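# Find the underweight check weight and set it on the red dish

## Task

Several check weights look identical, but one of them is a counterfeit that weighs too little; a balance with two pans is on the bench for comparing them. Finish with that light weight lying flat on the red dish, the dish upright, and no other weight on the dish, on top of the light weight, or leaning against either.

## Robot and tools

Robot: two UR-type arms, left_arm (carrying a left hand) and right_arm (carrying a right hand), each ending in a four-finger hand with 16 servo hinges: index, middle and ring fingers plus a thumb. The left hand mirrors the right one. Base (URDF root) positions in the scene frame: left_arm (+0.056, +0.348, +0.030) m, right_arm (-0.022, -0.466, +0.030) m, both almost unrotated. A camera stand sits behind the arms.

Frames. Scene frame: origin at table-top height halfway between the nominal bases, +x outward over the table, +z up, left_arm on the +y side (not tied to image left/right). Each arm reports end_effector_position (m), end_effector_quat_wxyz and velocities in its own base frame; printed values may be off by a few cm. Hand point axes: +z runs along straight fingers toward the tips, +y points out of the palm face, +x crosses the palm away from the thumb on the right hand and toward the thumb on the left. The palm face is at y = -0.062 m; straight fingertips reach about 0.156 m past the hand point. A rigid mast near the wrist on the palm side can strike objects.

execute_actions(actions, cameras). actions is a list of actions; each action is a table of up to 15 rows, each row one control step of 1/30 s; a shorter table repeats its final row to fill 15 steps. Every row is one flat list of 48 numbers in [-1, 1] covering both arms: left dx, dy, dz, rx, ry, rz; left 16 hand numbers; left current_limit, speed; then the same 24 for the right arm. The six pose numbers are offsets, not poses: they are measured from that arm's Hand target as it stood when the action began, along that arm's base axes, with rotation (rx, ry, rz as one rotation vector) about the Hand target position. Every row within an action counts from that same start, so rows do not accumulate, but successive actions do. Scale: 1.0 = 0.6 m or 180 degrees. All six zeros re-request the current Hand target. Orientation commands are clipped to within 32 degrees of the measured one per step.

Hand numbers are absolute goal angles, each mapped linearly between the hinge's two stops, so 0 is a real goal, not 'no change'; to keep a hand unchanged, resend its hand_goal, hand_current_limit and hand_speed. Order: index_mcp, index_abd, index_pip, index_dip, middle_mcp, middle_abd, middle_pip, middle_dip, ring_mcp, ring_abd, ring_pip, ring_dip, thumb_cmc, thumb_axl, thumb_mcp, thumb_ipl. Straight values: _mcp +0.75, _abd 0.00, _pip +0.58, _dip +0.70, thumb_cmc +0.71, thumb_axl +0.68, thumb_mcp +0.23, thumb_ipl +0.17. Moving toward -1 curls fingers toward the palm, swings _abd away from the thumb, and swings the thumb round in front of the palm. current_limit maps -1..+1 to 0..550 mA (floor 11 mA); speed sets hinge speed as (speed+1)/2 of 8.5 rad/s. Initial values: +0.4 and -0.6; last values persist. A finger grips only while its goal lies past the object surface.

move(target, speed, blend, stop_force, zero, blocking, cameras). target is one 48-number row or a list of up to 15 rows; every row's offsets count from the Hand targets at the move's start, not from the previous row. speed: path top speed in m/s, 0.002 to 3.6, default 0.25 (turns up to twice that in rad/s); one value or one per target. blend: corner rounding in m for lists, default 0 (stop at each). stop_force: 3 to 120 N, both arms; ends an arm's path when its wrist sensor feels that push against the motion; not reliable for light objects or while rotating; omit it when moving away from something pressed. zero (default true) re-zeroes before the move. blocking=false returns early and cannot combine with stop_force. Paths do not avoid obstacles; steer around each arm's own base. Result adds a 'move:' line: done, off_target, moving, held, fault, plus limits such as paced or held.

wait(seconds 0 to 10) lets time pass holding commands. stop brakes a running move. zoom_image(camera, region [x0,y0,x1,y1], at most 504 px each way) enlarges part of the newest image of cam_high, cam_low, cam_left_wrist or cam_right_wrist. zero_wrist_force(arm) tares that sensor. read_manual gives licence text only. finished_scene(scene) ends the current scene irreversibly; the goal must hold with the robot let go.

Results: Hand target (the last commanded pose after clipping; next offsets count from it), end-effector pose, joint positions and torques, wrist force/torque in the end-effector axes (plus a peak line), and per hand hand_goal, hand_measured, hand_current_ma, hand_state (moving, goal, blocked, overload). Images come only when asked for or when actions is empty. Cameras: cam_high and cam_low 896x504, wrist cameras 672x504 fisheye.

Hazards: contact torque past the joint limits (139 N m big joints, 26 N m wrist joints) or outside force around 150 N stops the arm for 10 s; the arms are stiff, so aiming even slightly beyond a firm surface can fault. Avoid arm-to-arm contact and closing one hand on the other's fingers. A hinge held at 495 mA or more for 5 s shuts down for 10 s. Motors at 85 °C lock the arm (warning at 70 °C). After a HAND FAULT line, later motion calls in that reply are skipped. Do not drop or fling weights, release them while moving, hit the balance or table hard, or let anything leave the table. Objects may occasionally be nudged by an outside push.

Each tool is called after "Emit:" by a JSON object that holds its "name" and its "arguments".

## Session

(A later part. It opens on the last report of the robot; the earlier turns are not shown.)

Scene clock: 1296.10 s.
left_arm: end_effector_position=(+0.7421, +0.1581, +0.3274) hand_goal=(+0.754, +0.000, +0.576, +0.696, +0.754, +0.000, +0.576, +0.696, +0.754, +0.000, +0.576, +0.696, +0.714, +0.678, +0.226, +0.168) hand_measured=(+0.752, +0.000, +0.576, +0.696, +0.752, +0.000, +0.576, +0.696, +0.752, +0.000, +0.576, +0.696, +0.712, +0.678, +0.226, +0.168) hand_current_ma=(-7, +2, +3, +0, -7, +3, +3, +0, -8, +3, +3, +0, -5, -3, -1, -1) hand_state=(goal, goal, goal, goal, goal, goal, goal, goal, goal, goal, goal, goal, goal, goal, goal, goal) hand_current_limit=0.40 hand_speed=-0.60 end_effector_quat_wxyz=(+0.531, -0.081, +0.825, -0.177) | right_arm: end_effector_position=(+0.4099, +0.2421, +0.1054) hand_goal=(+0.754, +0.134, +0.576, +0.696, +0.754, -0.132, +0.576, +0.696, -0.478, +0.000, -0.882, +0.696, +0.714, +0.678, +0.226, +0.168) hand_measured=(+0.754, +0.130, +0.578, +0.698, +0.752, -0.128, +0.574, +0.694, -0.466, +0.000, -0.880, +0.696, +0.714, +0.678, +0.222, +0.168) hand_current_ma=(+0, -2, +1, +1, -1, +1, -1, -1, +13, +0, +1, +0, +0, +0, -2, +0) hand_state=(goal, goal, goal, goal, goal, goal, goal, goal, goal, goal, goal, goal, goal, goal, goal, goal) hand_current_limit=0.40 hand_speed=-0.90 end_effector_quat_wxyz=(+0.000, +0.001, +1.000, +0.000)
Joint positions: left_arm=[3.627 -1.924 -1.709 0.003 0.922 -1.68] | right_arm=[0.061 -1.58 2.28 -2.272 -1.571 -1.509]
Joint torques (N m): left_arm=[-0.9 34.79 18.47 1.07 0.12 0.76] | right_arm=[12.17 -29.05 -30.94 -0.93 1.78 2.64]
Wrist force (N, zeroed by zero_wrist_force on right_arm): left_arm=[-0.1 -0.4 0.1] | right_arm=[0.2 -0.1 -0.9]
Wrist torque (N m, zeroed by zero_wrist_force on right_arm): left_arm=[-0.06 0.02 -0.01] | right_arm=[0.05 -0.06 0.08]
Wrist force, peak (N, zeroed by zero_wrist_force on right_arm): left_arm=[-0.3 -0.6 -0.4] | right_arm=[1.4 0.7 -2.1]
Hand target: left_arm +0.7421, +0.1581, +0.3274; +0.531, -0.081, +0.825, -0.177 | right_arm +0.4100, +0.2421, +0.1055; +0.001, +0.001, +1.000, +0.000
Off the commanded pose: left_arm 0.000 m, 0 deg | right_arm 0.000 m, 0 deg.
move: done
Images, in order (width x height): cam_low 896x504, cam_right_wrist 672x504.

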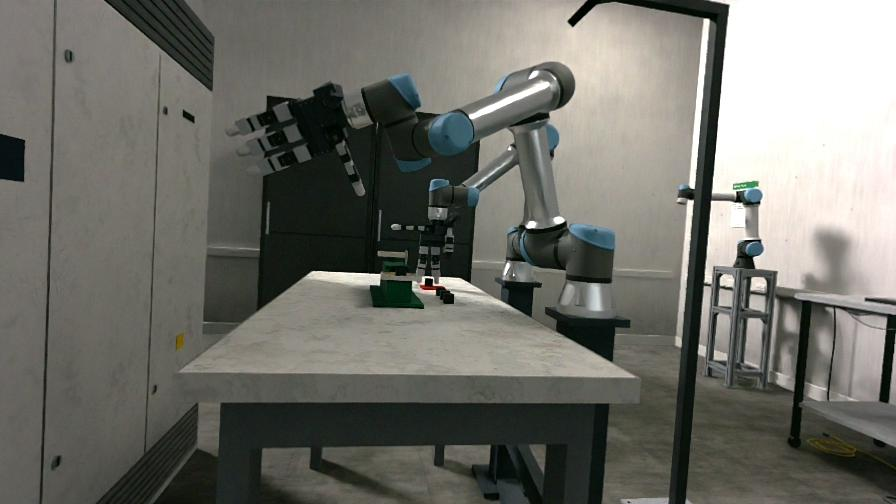

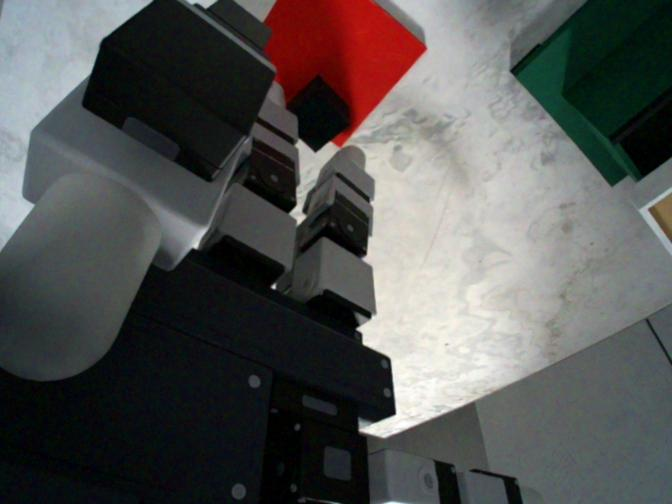

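Emit:
{"name": "move", "arguments": {"target": [[0,0,0,0,0,0,0.754,0,0.576,0.696,0.754,0,0.576,0.696,0.754,0,0.576,0.696,0.714,0.678,0.226,0.168,0.4,-0.6,0,0,0,0,0,0,0.754,-0.15,0.576,0.696,0.754,0.15,0.576,0.696,-0.479,0,-0.883,0.696,0.714,0.678,0.226,0.168,0.4,-0.9],[0,0,0,0,0,0,0.754,0,0.576,0.696,0.754,0,0.576,0.696,0.754,0,0.576,0.696,0.714,0.678,0.226,0.168,0.4,-0.6,0,0,0.03,0,0,0,0.754,-0.15,0.576,0.696,0.754,0.15,0.576,0.696,-0.479,0,-0.883,0.696,0.714,0.678,0.226,0.168,0.4,-0.9],[0,0,0,0,0,0,0.754,0,0.576,0.696,0.754,0,0.576,0.696,0.754,0,0.576,0.696,0.714,0.678,0.226,0.168,0.4,-0.6,-0.0267,0.05,0.03,0,0,0,0.754,-0.15,0.576,0.696,0.754,0.15,0.576,0.696,-0.479,0,-0.883,0.696,0.714,0.678,0.226,0.168,0.4,-0.9],[0,0,0,0,0,0,0.754,0,0.576,0.696,0.754,0,0.576,0.696,0.754,0,0.576,0.696,0.714,0.678,0.226,0.168,0.4,-0.6,-0.0267,0.05,-0.0,0,0,0,0.754,-0.15,0.576,0.696,0.754,0.15,0.576,0.696,-0.479,0,-0.883,0.696,0.714,0.678,0.226,0.168,0.4,-0.9]], "speed": [0.06,0.06,0.06,0.03], "cameras": ["cam_low","cam_right_wrist"]}}

Emit:
{"name": "zoom_image", "arguments": {"camera": "cam_right_wrist", "region": [230, 40, 430, 200]}}

Emit:
{"name": "zoom_image", "arguments": {"camera": "cam_low", "region": [400, 260, 460, 310]}}

Emit:
{"name": "move", "arguments": {"target": [0,0,0,0,0,0,0.754,0,0.576,0.696,0.754,0,0.576,0.696,0.754,0,0.576,0.696,0.714,0.678,0.226,0.168,0.4,-0.6,0,0,0,0,0,0,0.754,0.11,0.576,0.696,0.754,-0.13,0.576,0.696,-0.479,0,-0.883,0.696,0.714,0.678,0.226,0.168,0.4,-0.96], "speed": 0.06, "cameras": ["cam_low","cam_right_wrist"]}}

Emit:
{"name": "zoom_image", "arguments": {"camera": "cam_right_wrist", "region": [230, 40, 430, 200]}}

Emit:
{"name": "zoom_image", "arguments": {"camera": "cam_low", "region": [400, 260, 460, 310]}}

Scene clock: 1318.30 s.
left_arm: end_effector_position=(+0.7421, +0.1581, +0.3274) hand_goal=(+0.754, +0.000, +0.576, +0.696, +0.754, +0.000, +0.576, +0.696, +0.754, +0.000, +0.576, +0.696, +0.714, +0.678, +0.226, +0.168) hand_measured=(+0.752, +0.000, +0.576, +0.696, +0.752, +0.000, +0.576, +0.696, +0.752, +0.000, +0.576, +0.696, +0.712, +0.678, +0.226, +0.168) hand_current_ma=(-7, +2, +3, +0, -7, +3, +3, +0, -8, +3, +3, +0, -5, -3, -1, -1) hand_state=(goal, goal, goal, goal, goal, goal, goal, goal, goal, goal, goal, goal, goal, goal, goal, goal) hand_current_limit=0.40 hand_speed=-0.60 end_effector_quat_wxyz=(+0.531, -0.081, +0.825, -0.177) | right_arm: end_effector_position=(+0.3939, +0.2721, +0.1054) hand_goal=(+0.754, -0.150, +0.576, +0.696, +0.754, +0.150, +0.576, +0.696, -0.478, +0.000, -0.882, +0.696, +0.714, +0.678, +0.226, +0.168) hand_measured=(+0.768, +0.022, +0.588, +0.702, +0.760, -0.022, +0.582, +0.700, -0.466, +0.000, -0.880, +0.696, +0.714, +0.678, +0.222, +0.168) hand_current_ma=(+16, +385, +9, +4, +4, -385, +4, +2, +13, +0, +1, +0, +0, +0, -2, +0) hand_state=(goal, blocked, goal, goal, goal, blocked, goal, goal, goal, goal, goal, goal, goal, goal, goal, goal) hand_current_limit=0.40 hand_speed=-0.90 end_effector_quat_wxyz=(+0.001, +0.001, +1.000, +0.000)
Joint positions: left_arm=[3.627 -1.924 -1.709 0.003 0.922 -1.68] | right_arm=[0.14 -1.586 2.285 -2.272 -1.571 -1.429]
Joint torques (N m): left_arm=[-1.36 35.53 19.55 1.04 0.14 0.73] | right_arm=[-9.94 -30.54 -31.27 -0.43 0.47 -1.15]
Wrist force (N, zeroed by zero_wrist_force on right_arm): left_arm=[-0.4 -0.2 -0.2] | right_arm=[0.0 -0.3 -0.5]
Wrist torque (N m, zeroed by zero_wrist_force on right_arm): left_arm=[-0.01 0.04 -0.04] | right_arm=[0.09 0.01 0.09]
Wrist force, peak (N, zeroed by zero_wrist_force on right_arm): left_arm=[0.3 -0.6 0.3] | right_arm=[-0.4 -4.0 -6.9]
Hand target: left_arm +0.7421, +0.1581, +0.3274; +0.531, -0.081, +0.825, -0.177 | right_arm +0.3940, +0.2721, +0.1055; +0.001, +0.001, +1.000, +0.000
Off the commanded pose: left_arm 0.000 m, 0 deg | right_arm 0.000 m, 0 deg.
move: done
Images, in order (width x height): cam_low 896x504, cam_right_wrist 672x504.

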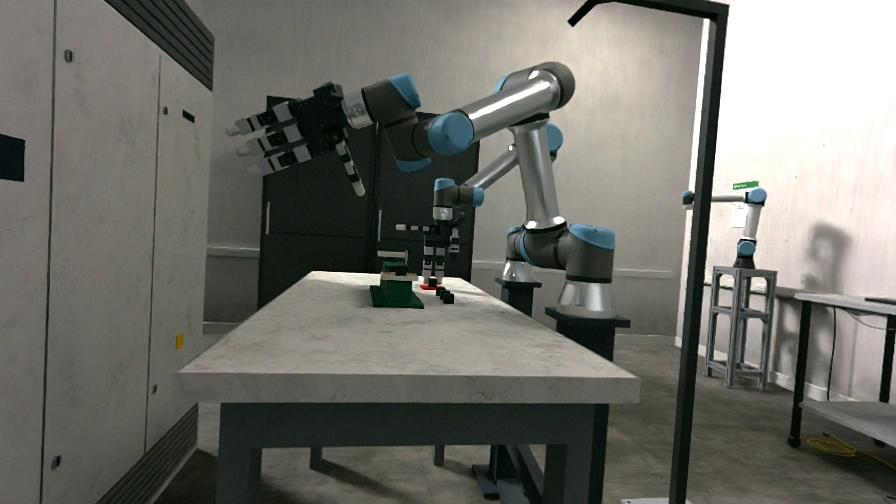

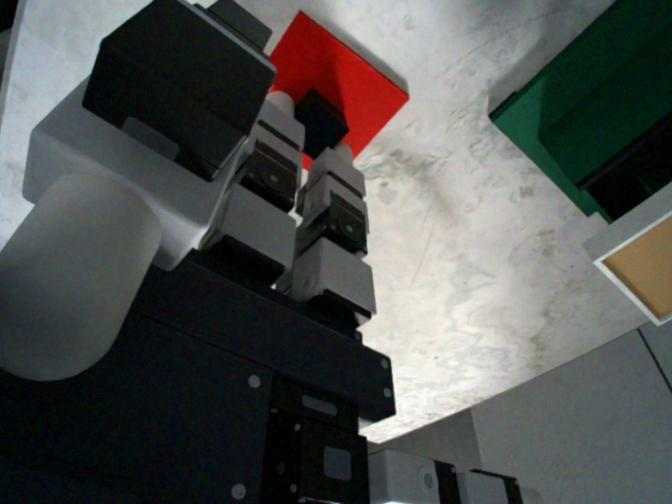

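Scaled by 2.520 from the camera's 672x504 image, which has a finer 960x720 frame.

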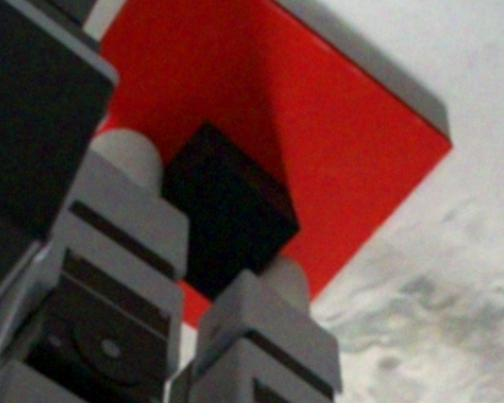

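Scaled by 8.400 from the camera's 896x504 image, which has a finer 1280x720 frame.

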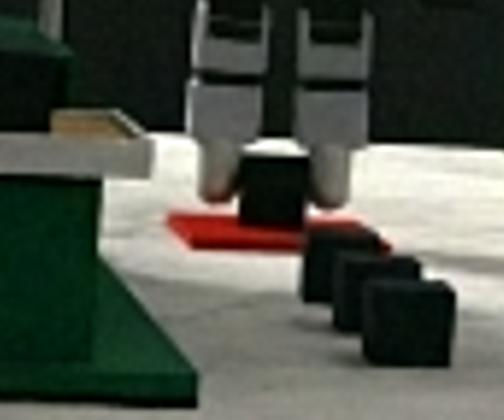

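Scene clock: 1318.80 s.
left_arm: end_effector_position=(+0.7421, +0.1581, +0.3274) hand_goal=(+0.754, +0.000, +0.576, +0.696, +0.754, +0.000, +0.576, +0.696, +0.754, +0.000, +0.576, +0.696, +0.714, +0.678, +0.226, +0.168) hand_measured=(+0.752, +0.000, +0.576, +0.696, +0.752, +0.000, +0.576, +0.696, +0.752, +0.000, +0.576, +0.696, +0.712, +0.678, +0.226, +0.168) hand_current_ma=(-7, +2, +3, +0, -7, +3, +3, +0, -8, +3, +3, +0, -5, -3, -1, -1) hand_state=(goal, goal, goal, goal, goal, goal, goal, goal, goal, goal, goal, goal, goal, goal, goal, goal) hand_current_limit=0.40 hand_speed=-0.60 end_effector_quat_wxyz=(+0.531, -0.081, +0.825, -0.177) | right_arm: end_effector_position=(+0.3940, +0.2721, +0.1055) hand_goal=(+0.754, +0.110, +0.576, +0.696, +0.754, -0.130, +0.576, +0.696, -0.478, +0.000, -0.882, +0.696, +0.714, +0.678, +0.226, +0.168) hand_measured=(+0.766, +0.024, +0.586, +0.702, +0.756, -0.022, +0.580, +0.700, -0.466, +0.000, -0.880, +0.696, +0.714, +0.678, +0.222, +0.168) hand_current_ma=(+11, +140, +7, +4, +1, -133, +2, +2, +13, +0, +1, +0, +0, +0, -2, +0) hand_state=(goal, moving, goal, goal, goal, moving, goal, goal, goal, goal, goal, goal, goal, goal, goal, goal) hand_current_limit=0.40 hand_speed=-0.96 end_effector_quat_wxyz=(+0.001, +0.001, +1.000, +0.000)
Joint positions: left_arm=[3.627 -1.924 -1.709 0.003 0.922 -1.68] | right_arm=[0.14 -1.586 2.285 -2.272 -1.571 -1.429]
Joint torques (N m): left_arm=[-0.89 34.74 19.03 1.06 0.13 0.87] | right_arm=[-8.54 -31.2 -31.25 -0.42 1.81 -0.67]
Wrist force (N, zeroed by zero_wrist_force on right_arm): left_arm=[-0.1 -0.3 -0.2] | right_arm=[-0.1 -0.1 0.0]
Wrist torque (N m, zeroed by zero_wrist_force on right_arm): left_arm=[-0.02 0.00 -0.01] | right_arm=[0.05 0.00 0.08]
Wrist force, peak (N, zeroed by zero_wrist_force on right_arm): left_arm=[-0.2 -0.6 -0.1] | right_arm=[0.0 -0.5 -0.6]
Hand target: left_arm +0.7421, +0.1581, +0.3274; +0.531, -0.081, +0.825, -0.177 | right_arm +0.3940, +0.2721, +0.1055; +0.001, +0.001, +1.000, +0.000
Off the commanded pose: left_arm 0.000 m, 0 deg | right_arm 0.000 m, 0 deg.
move: done
Images, in order (width x height): cam_low 896x504, cam_right_wrist 672x504.

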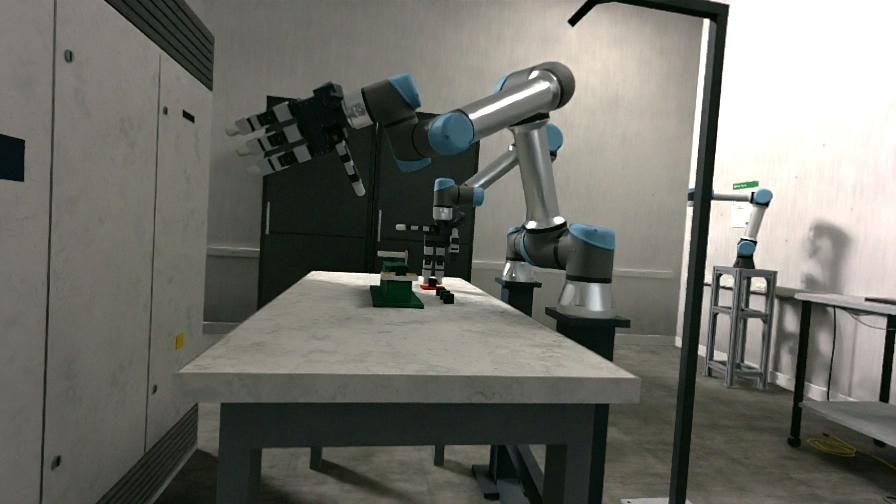

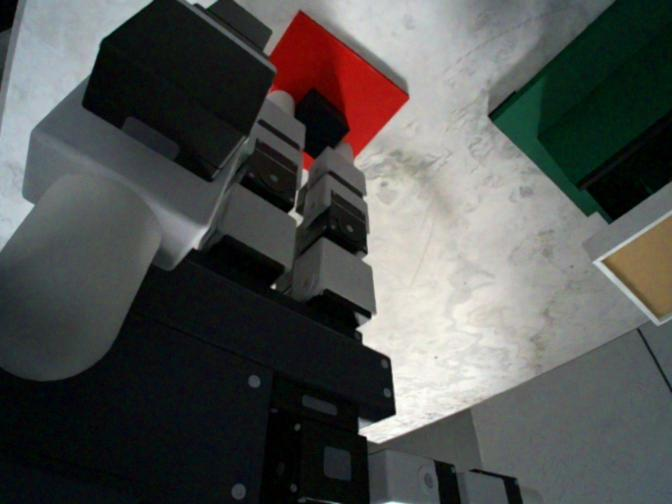

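Scaled by 2.520 from the camera's 672x504 image, which has a finer 960x720 frame.

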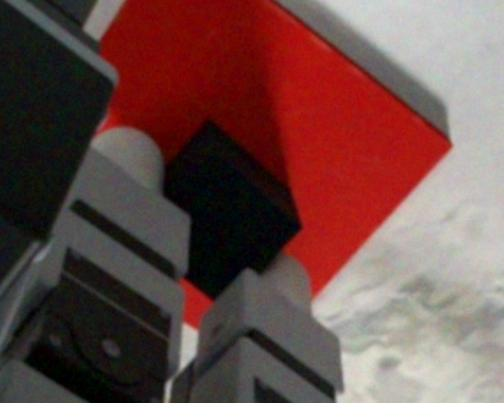

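Scaled by 8.400 from the camera's 896x504 image, which has a finer 1280x720 frame.

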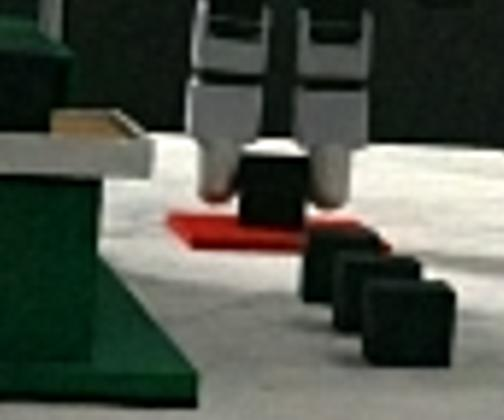

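Emit:
{"name": "wait", "arguments": {"seconds": 1.5, "cameras": ["cam_right_wrist"]}}

Emit:
{"name": "zoom_image", "arguments": {"camera": "cam_right_wrist", "region": [230, 40, 430, 200]}}

Emit:
{"name": "move", "arguments": {"target": [0,0,0,0,0,0,0.754,0,0.576,0.696,0.754,0,0.576,0.696,0.754,0,0.576,0.696,0.714,0.678,0.226,0.168,0.4,-0.6,0,0,0.25,0,0,0,0.754,0.11,0.576,0.696,0.754,-0.13,0.576,0.696,-0.479,0,-0.883,0.696,0.714,0.678,0.226,0.168,0.4,-0.96], "speed": 0.1, "cameras": ["cam_high","cam_low"]}}

Emit:
{"name": "zoom_image", "arguments": {"camera": "cam_low", "region": [400, 260, 460, 310]}}

Emit:
{"name": "zoom_image", "arguments": {"camera": "cam_high", "region": [290, 170, 550, 330]}}

Scene clock: 1338.87 s.
left_arm: end_effector_position=(+0.7421, +0.1581, +0.3274) hand_goal=(+0.754, +0.000, +0.576, +0.696, +0.754, +0.000, +0.576, +0.696, +0.754, +0.000, +0.576, +0.696, +0.714, +0.678, +0.226, +0.168) hand_measured=(+0.752, +0.000, +0.576, +0.696, +0.752, +0.000, +0.576, +0.696, +0.752, +0.000, +0.576, +0.696, +0.712, +0.678, +0.226, +0.168) hand_current_ma=(-7, +2, +3, +0, -7, +3, +3, +0, -8, +3, +3, +0, -5, -3, -1, -1) hand_state=(goal, goal, goal, goal, goal, goal, goal, goal, goal, goal, goal, goal, goal, goal, goal, goal) hand_current_limit=0.40 hand_speed=-0.60 end_effector_quat_wxyz=(+0.531, -0.081, +0.825, -0.177) | right_arm: end_effector_position=(+0.3940, +0.2721, +0.1055) hand_goal=(+0.754, +0.110, +0.576, +0.696, +0.754, -0.130, +0.576, +0.696, -0.478, +0.000, -0.882, +0.696, +0.714, +0.678, +0.226, +0.168) hand_measured=(+0.756, +0.106, +0.578, +0.700, +0.756, -0.126, +0.578, +0.698, -0.466, +0.000, -0.880, +0.696, +0.714, +0.678, +0.222, +0.168) hand_current_ma=(+0, -2, +1, +1, +0, +2, +1, +1, +13, +0, +1, +0, +0, +0, -2, +0) hand_state=(goal, goal, goal, goal, goal, goal, goal, goal, goal, goal, goal, goal, goal, goal, goal, goal) hand_current_limit=0.40 hand_speed=-0.96 end_effector_quat_wxyz=(+0.001, +0.001, +1.000, +0.000)
Joint positions: left_arm=[3.627 -1.924 -1.709 0.003 0.922 -1.68] | right_arm=[0.14 -1.586 2.285 -2.272 -1.571 -1.429]
Joint torques (N m): left_arm=[-1.13 35.02 18.63 0.82 0.07 0.79] | right_arm=[3.32 -24.52 -24.21 -0.88 1.78 1.9]
Wrist force (N, zeroed by zero_wrist_force on right_arm): left_arm=[-0.7 -0.5 0.1] | right_arm=[-0.1 0.2 -0.9]
Wrist torque (N m, zeroed by zero_wrist_force on right_arm): left_arm=[-0.08 0.10 -0.05] | right_arm=[0.08 -0.01 0.07]
Wrist force, peak (N, zeroed by zero_wrist_force on right_arm): left_arm=[-0.7 -0.5 0.1] | right_arm=[0.0 0.3 -1.3]
Hand target: left_arm +0.7421, +0.1581, +0.3274; +0.531, -0.081, +0.825, -0.177 | right_arm +0.3940, +0.2721, +0.1055; +0.001, +0.001, +1.000, +0.000
Off the commanded pose: left_arm 0.000 m, 0 deg | right_arm 0.000 m, 0 deg.
wait: 1.50 s; at rest from the start
Images, in order (width x height): cam_right_wrist 672x504.

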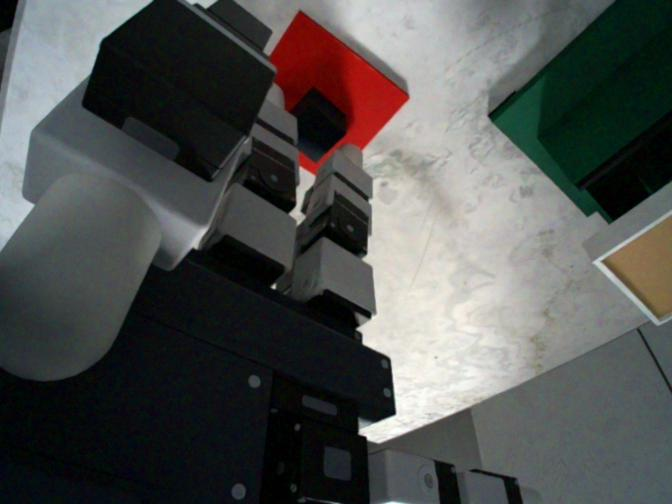

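Scaled by 2.520 from the camera's 672x504 image, which has a finer 960x720 frame.

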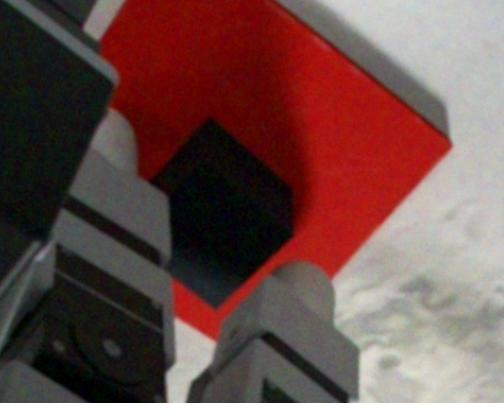

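Scene clock: 1340.83 s.
left_arm: end_effector_position=(+0.7421, +0.1581, +0.3274) hand_goal=(+0.754, +0.000, +0.576, +0.696, +0.754, +0.000, +0.576, +0.696, +0.754, +0.000, +0.576, +0.696, +0.714, +0.678, +0.226, +0.168) hand_measured=(+0.752, +0.000, +0.576, +0.696, +0.752, +0.000, +0.576, +0.696, +0.752, +0.000, +0.576, +0.696, +0.712, +0.678, +0.226, +0.168) hand_current_ma=(-7, +2, +3, +0, -7, +3, +3, +0, -8, +3, +3, +0, -5, -3, -1, -1) hand_state=(goal, goal, goal, goal, goal, goal, goal, goal, goal, goal, goal, goal, goal, goal, goal, goal) hand_current_limit=0.40 hand_speed=-0.60 end_effector_quat_wxyz=(+0.531, -0.081, +0.825, -0.177) | right_arm: end_effector_position=(+0.3940, +0.2721, +0.2556) hand_goal=(+0.754, +0.110, +0.576, +0.696, +0.754, -0.130, +0.576, +0.696, -0.478, +0.000, -0.882, +0.696, +0.714, +0.678, +0.226, +0.168) hand_measured=(+0.756, +0.106, +0.578, +0.700, +0.756, -0.126, +0.578, +0.698, -0.466, +0.000, -0.880, +0.696, +0.714, +0.678, +0.222, +0.168) hand_current_ma=(+0, -2, +1, +1, +0, +2, +1, +1, +13, +0, +1, +0, +0, +0, -2, +0) hand_state=(goal, goal, goal, goal, goal, goal, goal, goal, goal, goal, goal, goal, goal, goal, goal, goal) hand_current_limit=0.40 hand_speed=-0.96 end_effector_quat_wxyz=(+0.001, +0.000, +1.000, +0.000)
Joint positions: left_arm=[3.627 -1.924 -1.709 0.003 0.922 -1.68] | right_arm=[0.141 -1.777 2.018 -1.813 -1.571 -1.429]
Joint torques (N m): left_arm=[-0.91 35.56 18.22 1 0.09 0.82] | right_arm=[-0.92 -5.01 -13.48 -2.16 -1.44 -2.23]
Wrist force (N, zeroed by zero_wrist_force on right_arm): left_arm=[0.1 -0.1 -0.1] | right_arm=[-0.1 -0.1 -0.9]
Wrist torque (N m, zeroed by zero_wrist_force on right_arm): left_arm=[0.00 -0.01 0.00] | right_arm=[0.04 0.00 0.07]
Wrist force, peak (N, zeroed by zero_wrist_force on right_arm): left_arm=[-0.6 -0.4 0.0] | right_arm=[-0.3 0.1 -2.1]
Hand target: left_arm +0.7421, +0.1581, +0.3274; +0.531, -0.081, +0.825, -0.177 | right_arm +0.3940, +0.2721, +0.2555; +0.001, +0.001, +1.000, +0.000
Off the commanded pose: left_arm 0.000 m, 0 deg | right_arm 0.000 m, 0 deg.
move: done
Images, in order (width x height): cam_high 896x504, cam_low 896x504.

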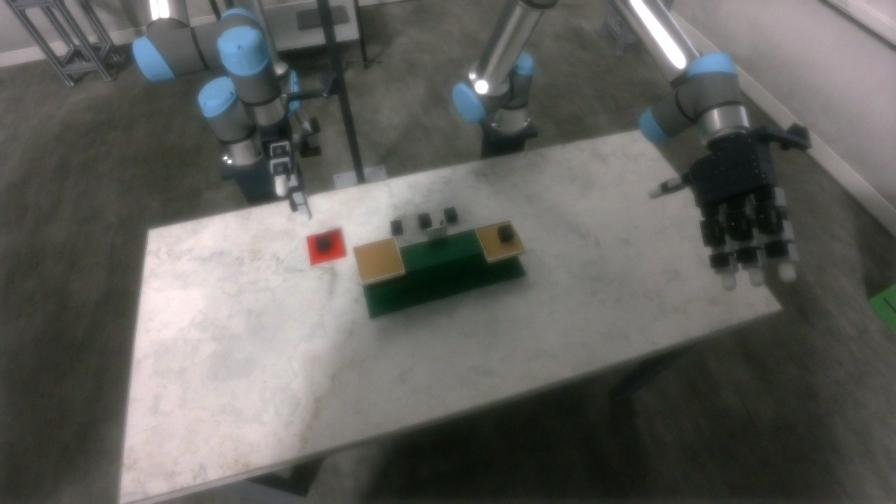

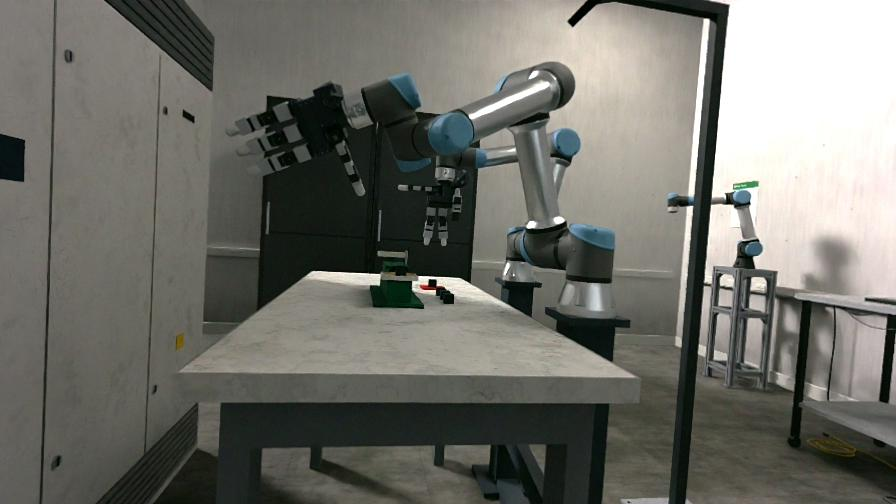

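Scaled by 8.400 from the camera's 896x504 image, which has a finer 1280x720 frame.

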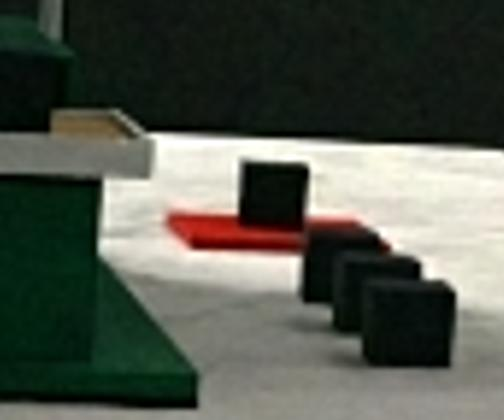

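Scaled by 1.938 from the camera's 896x504 image, which has a finer 1280x720 frame.

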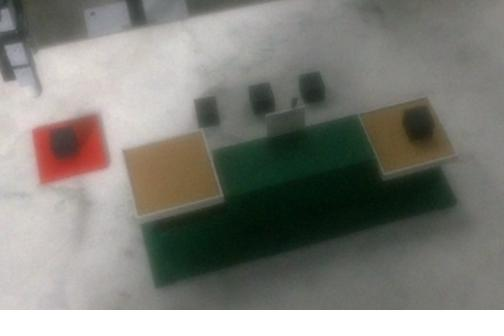

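Emit:
{"name": "finished_scene", "arguments": {"scene": 1}}

The scene is finished: the task was done.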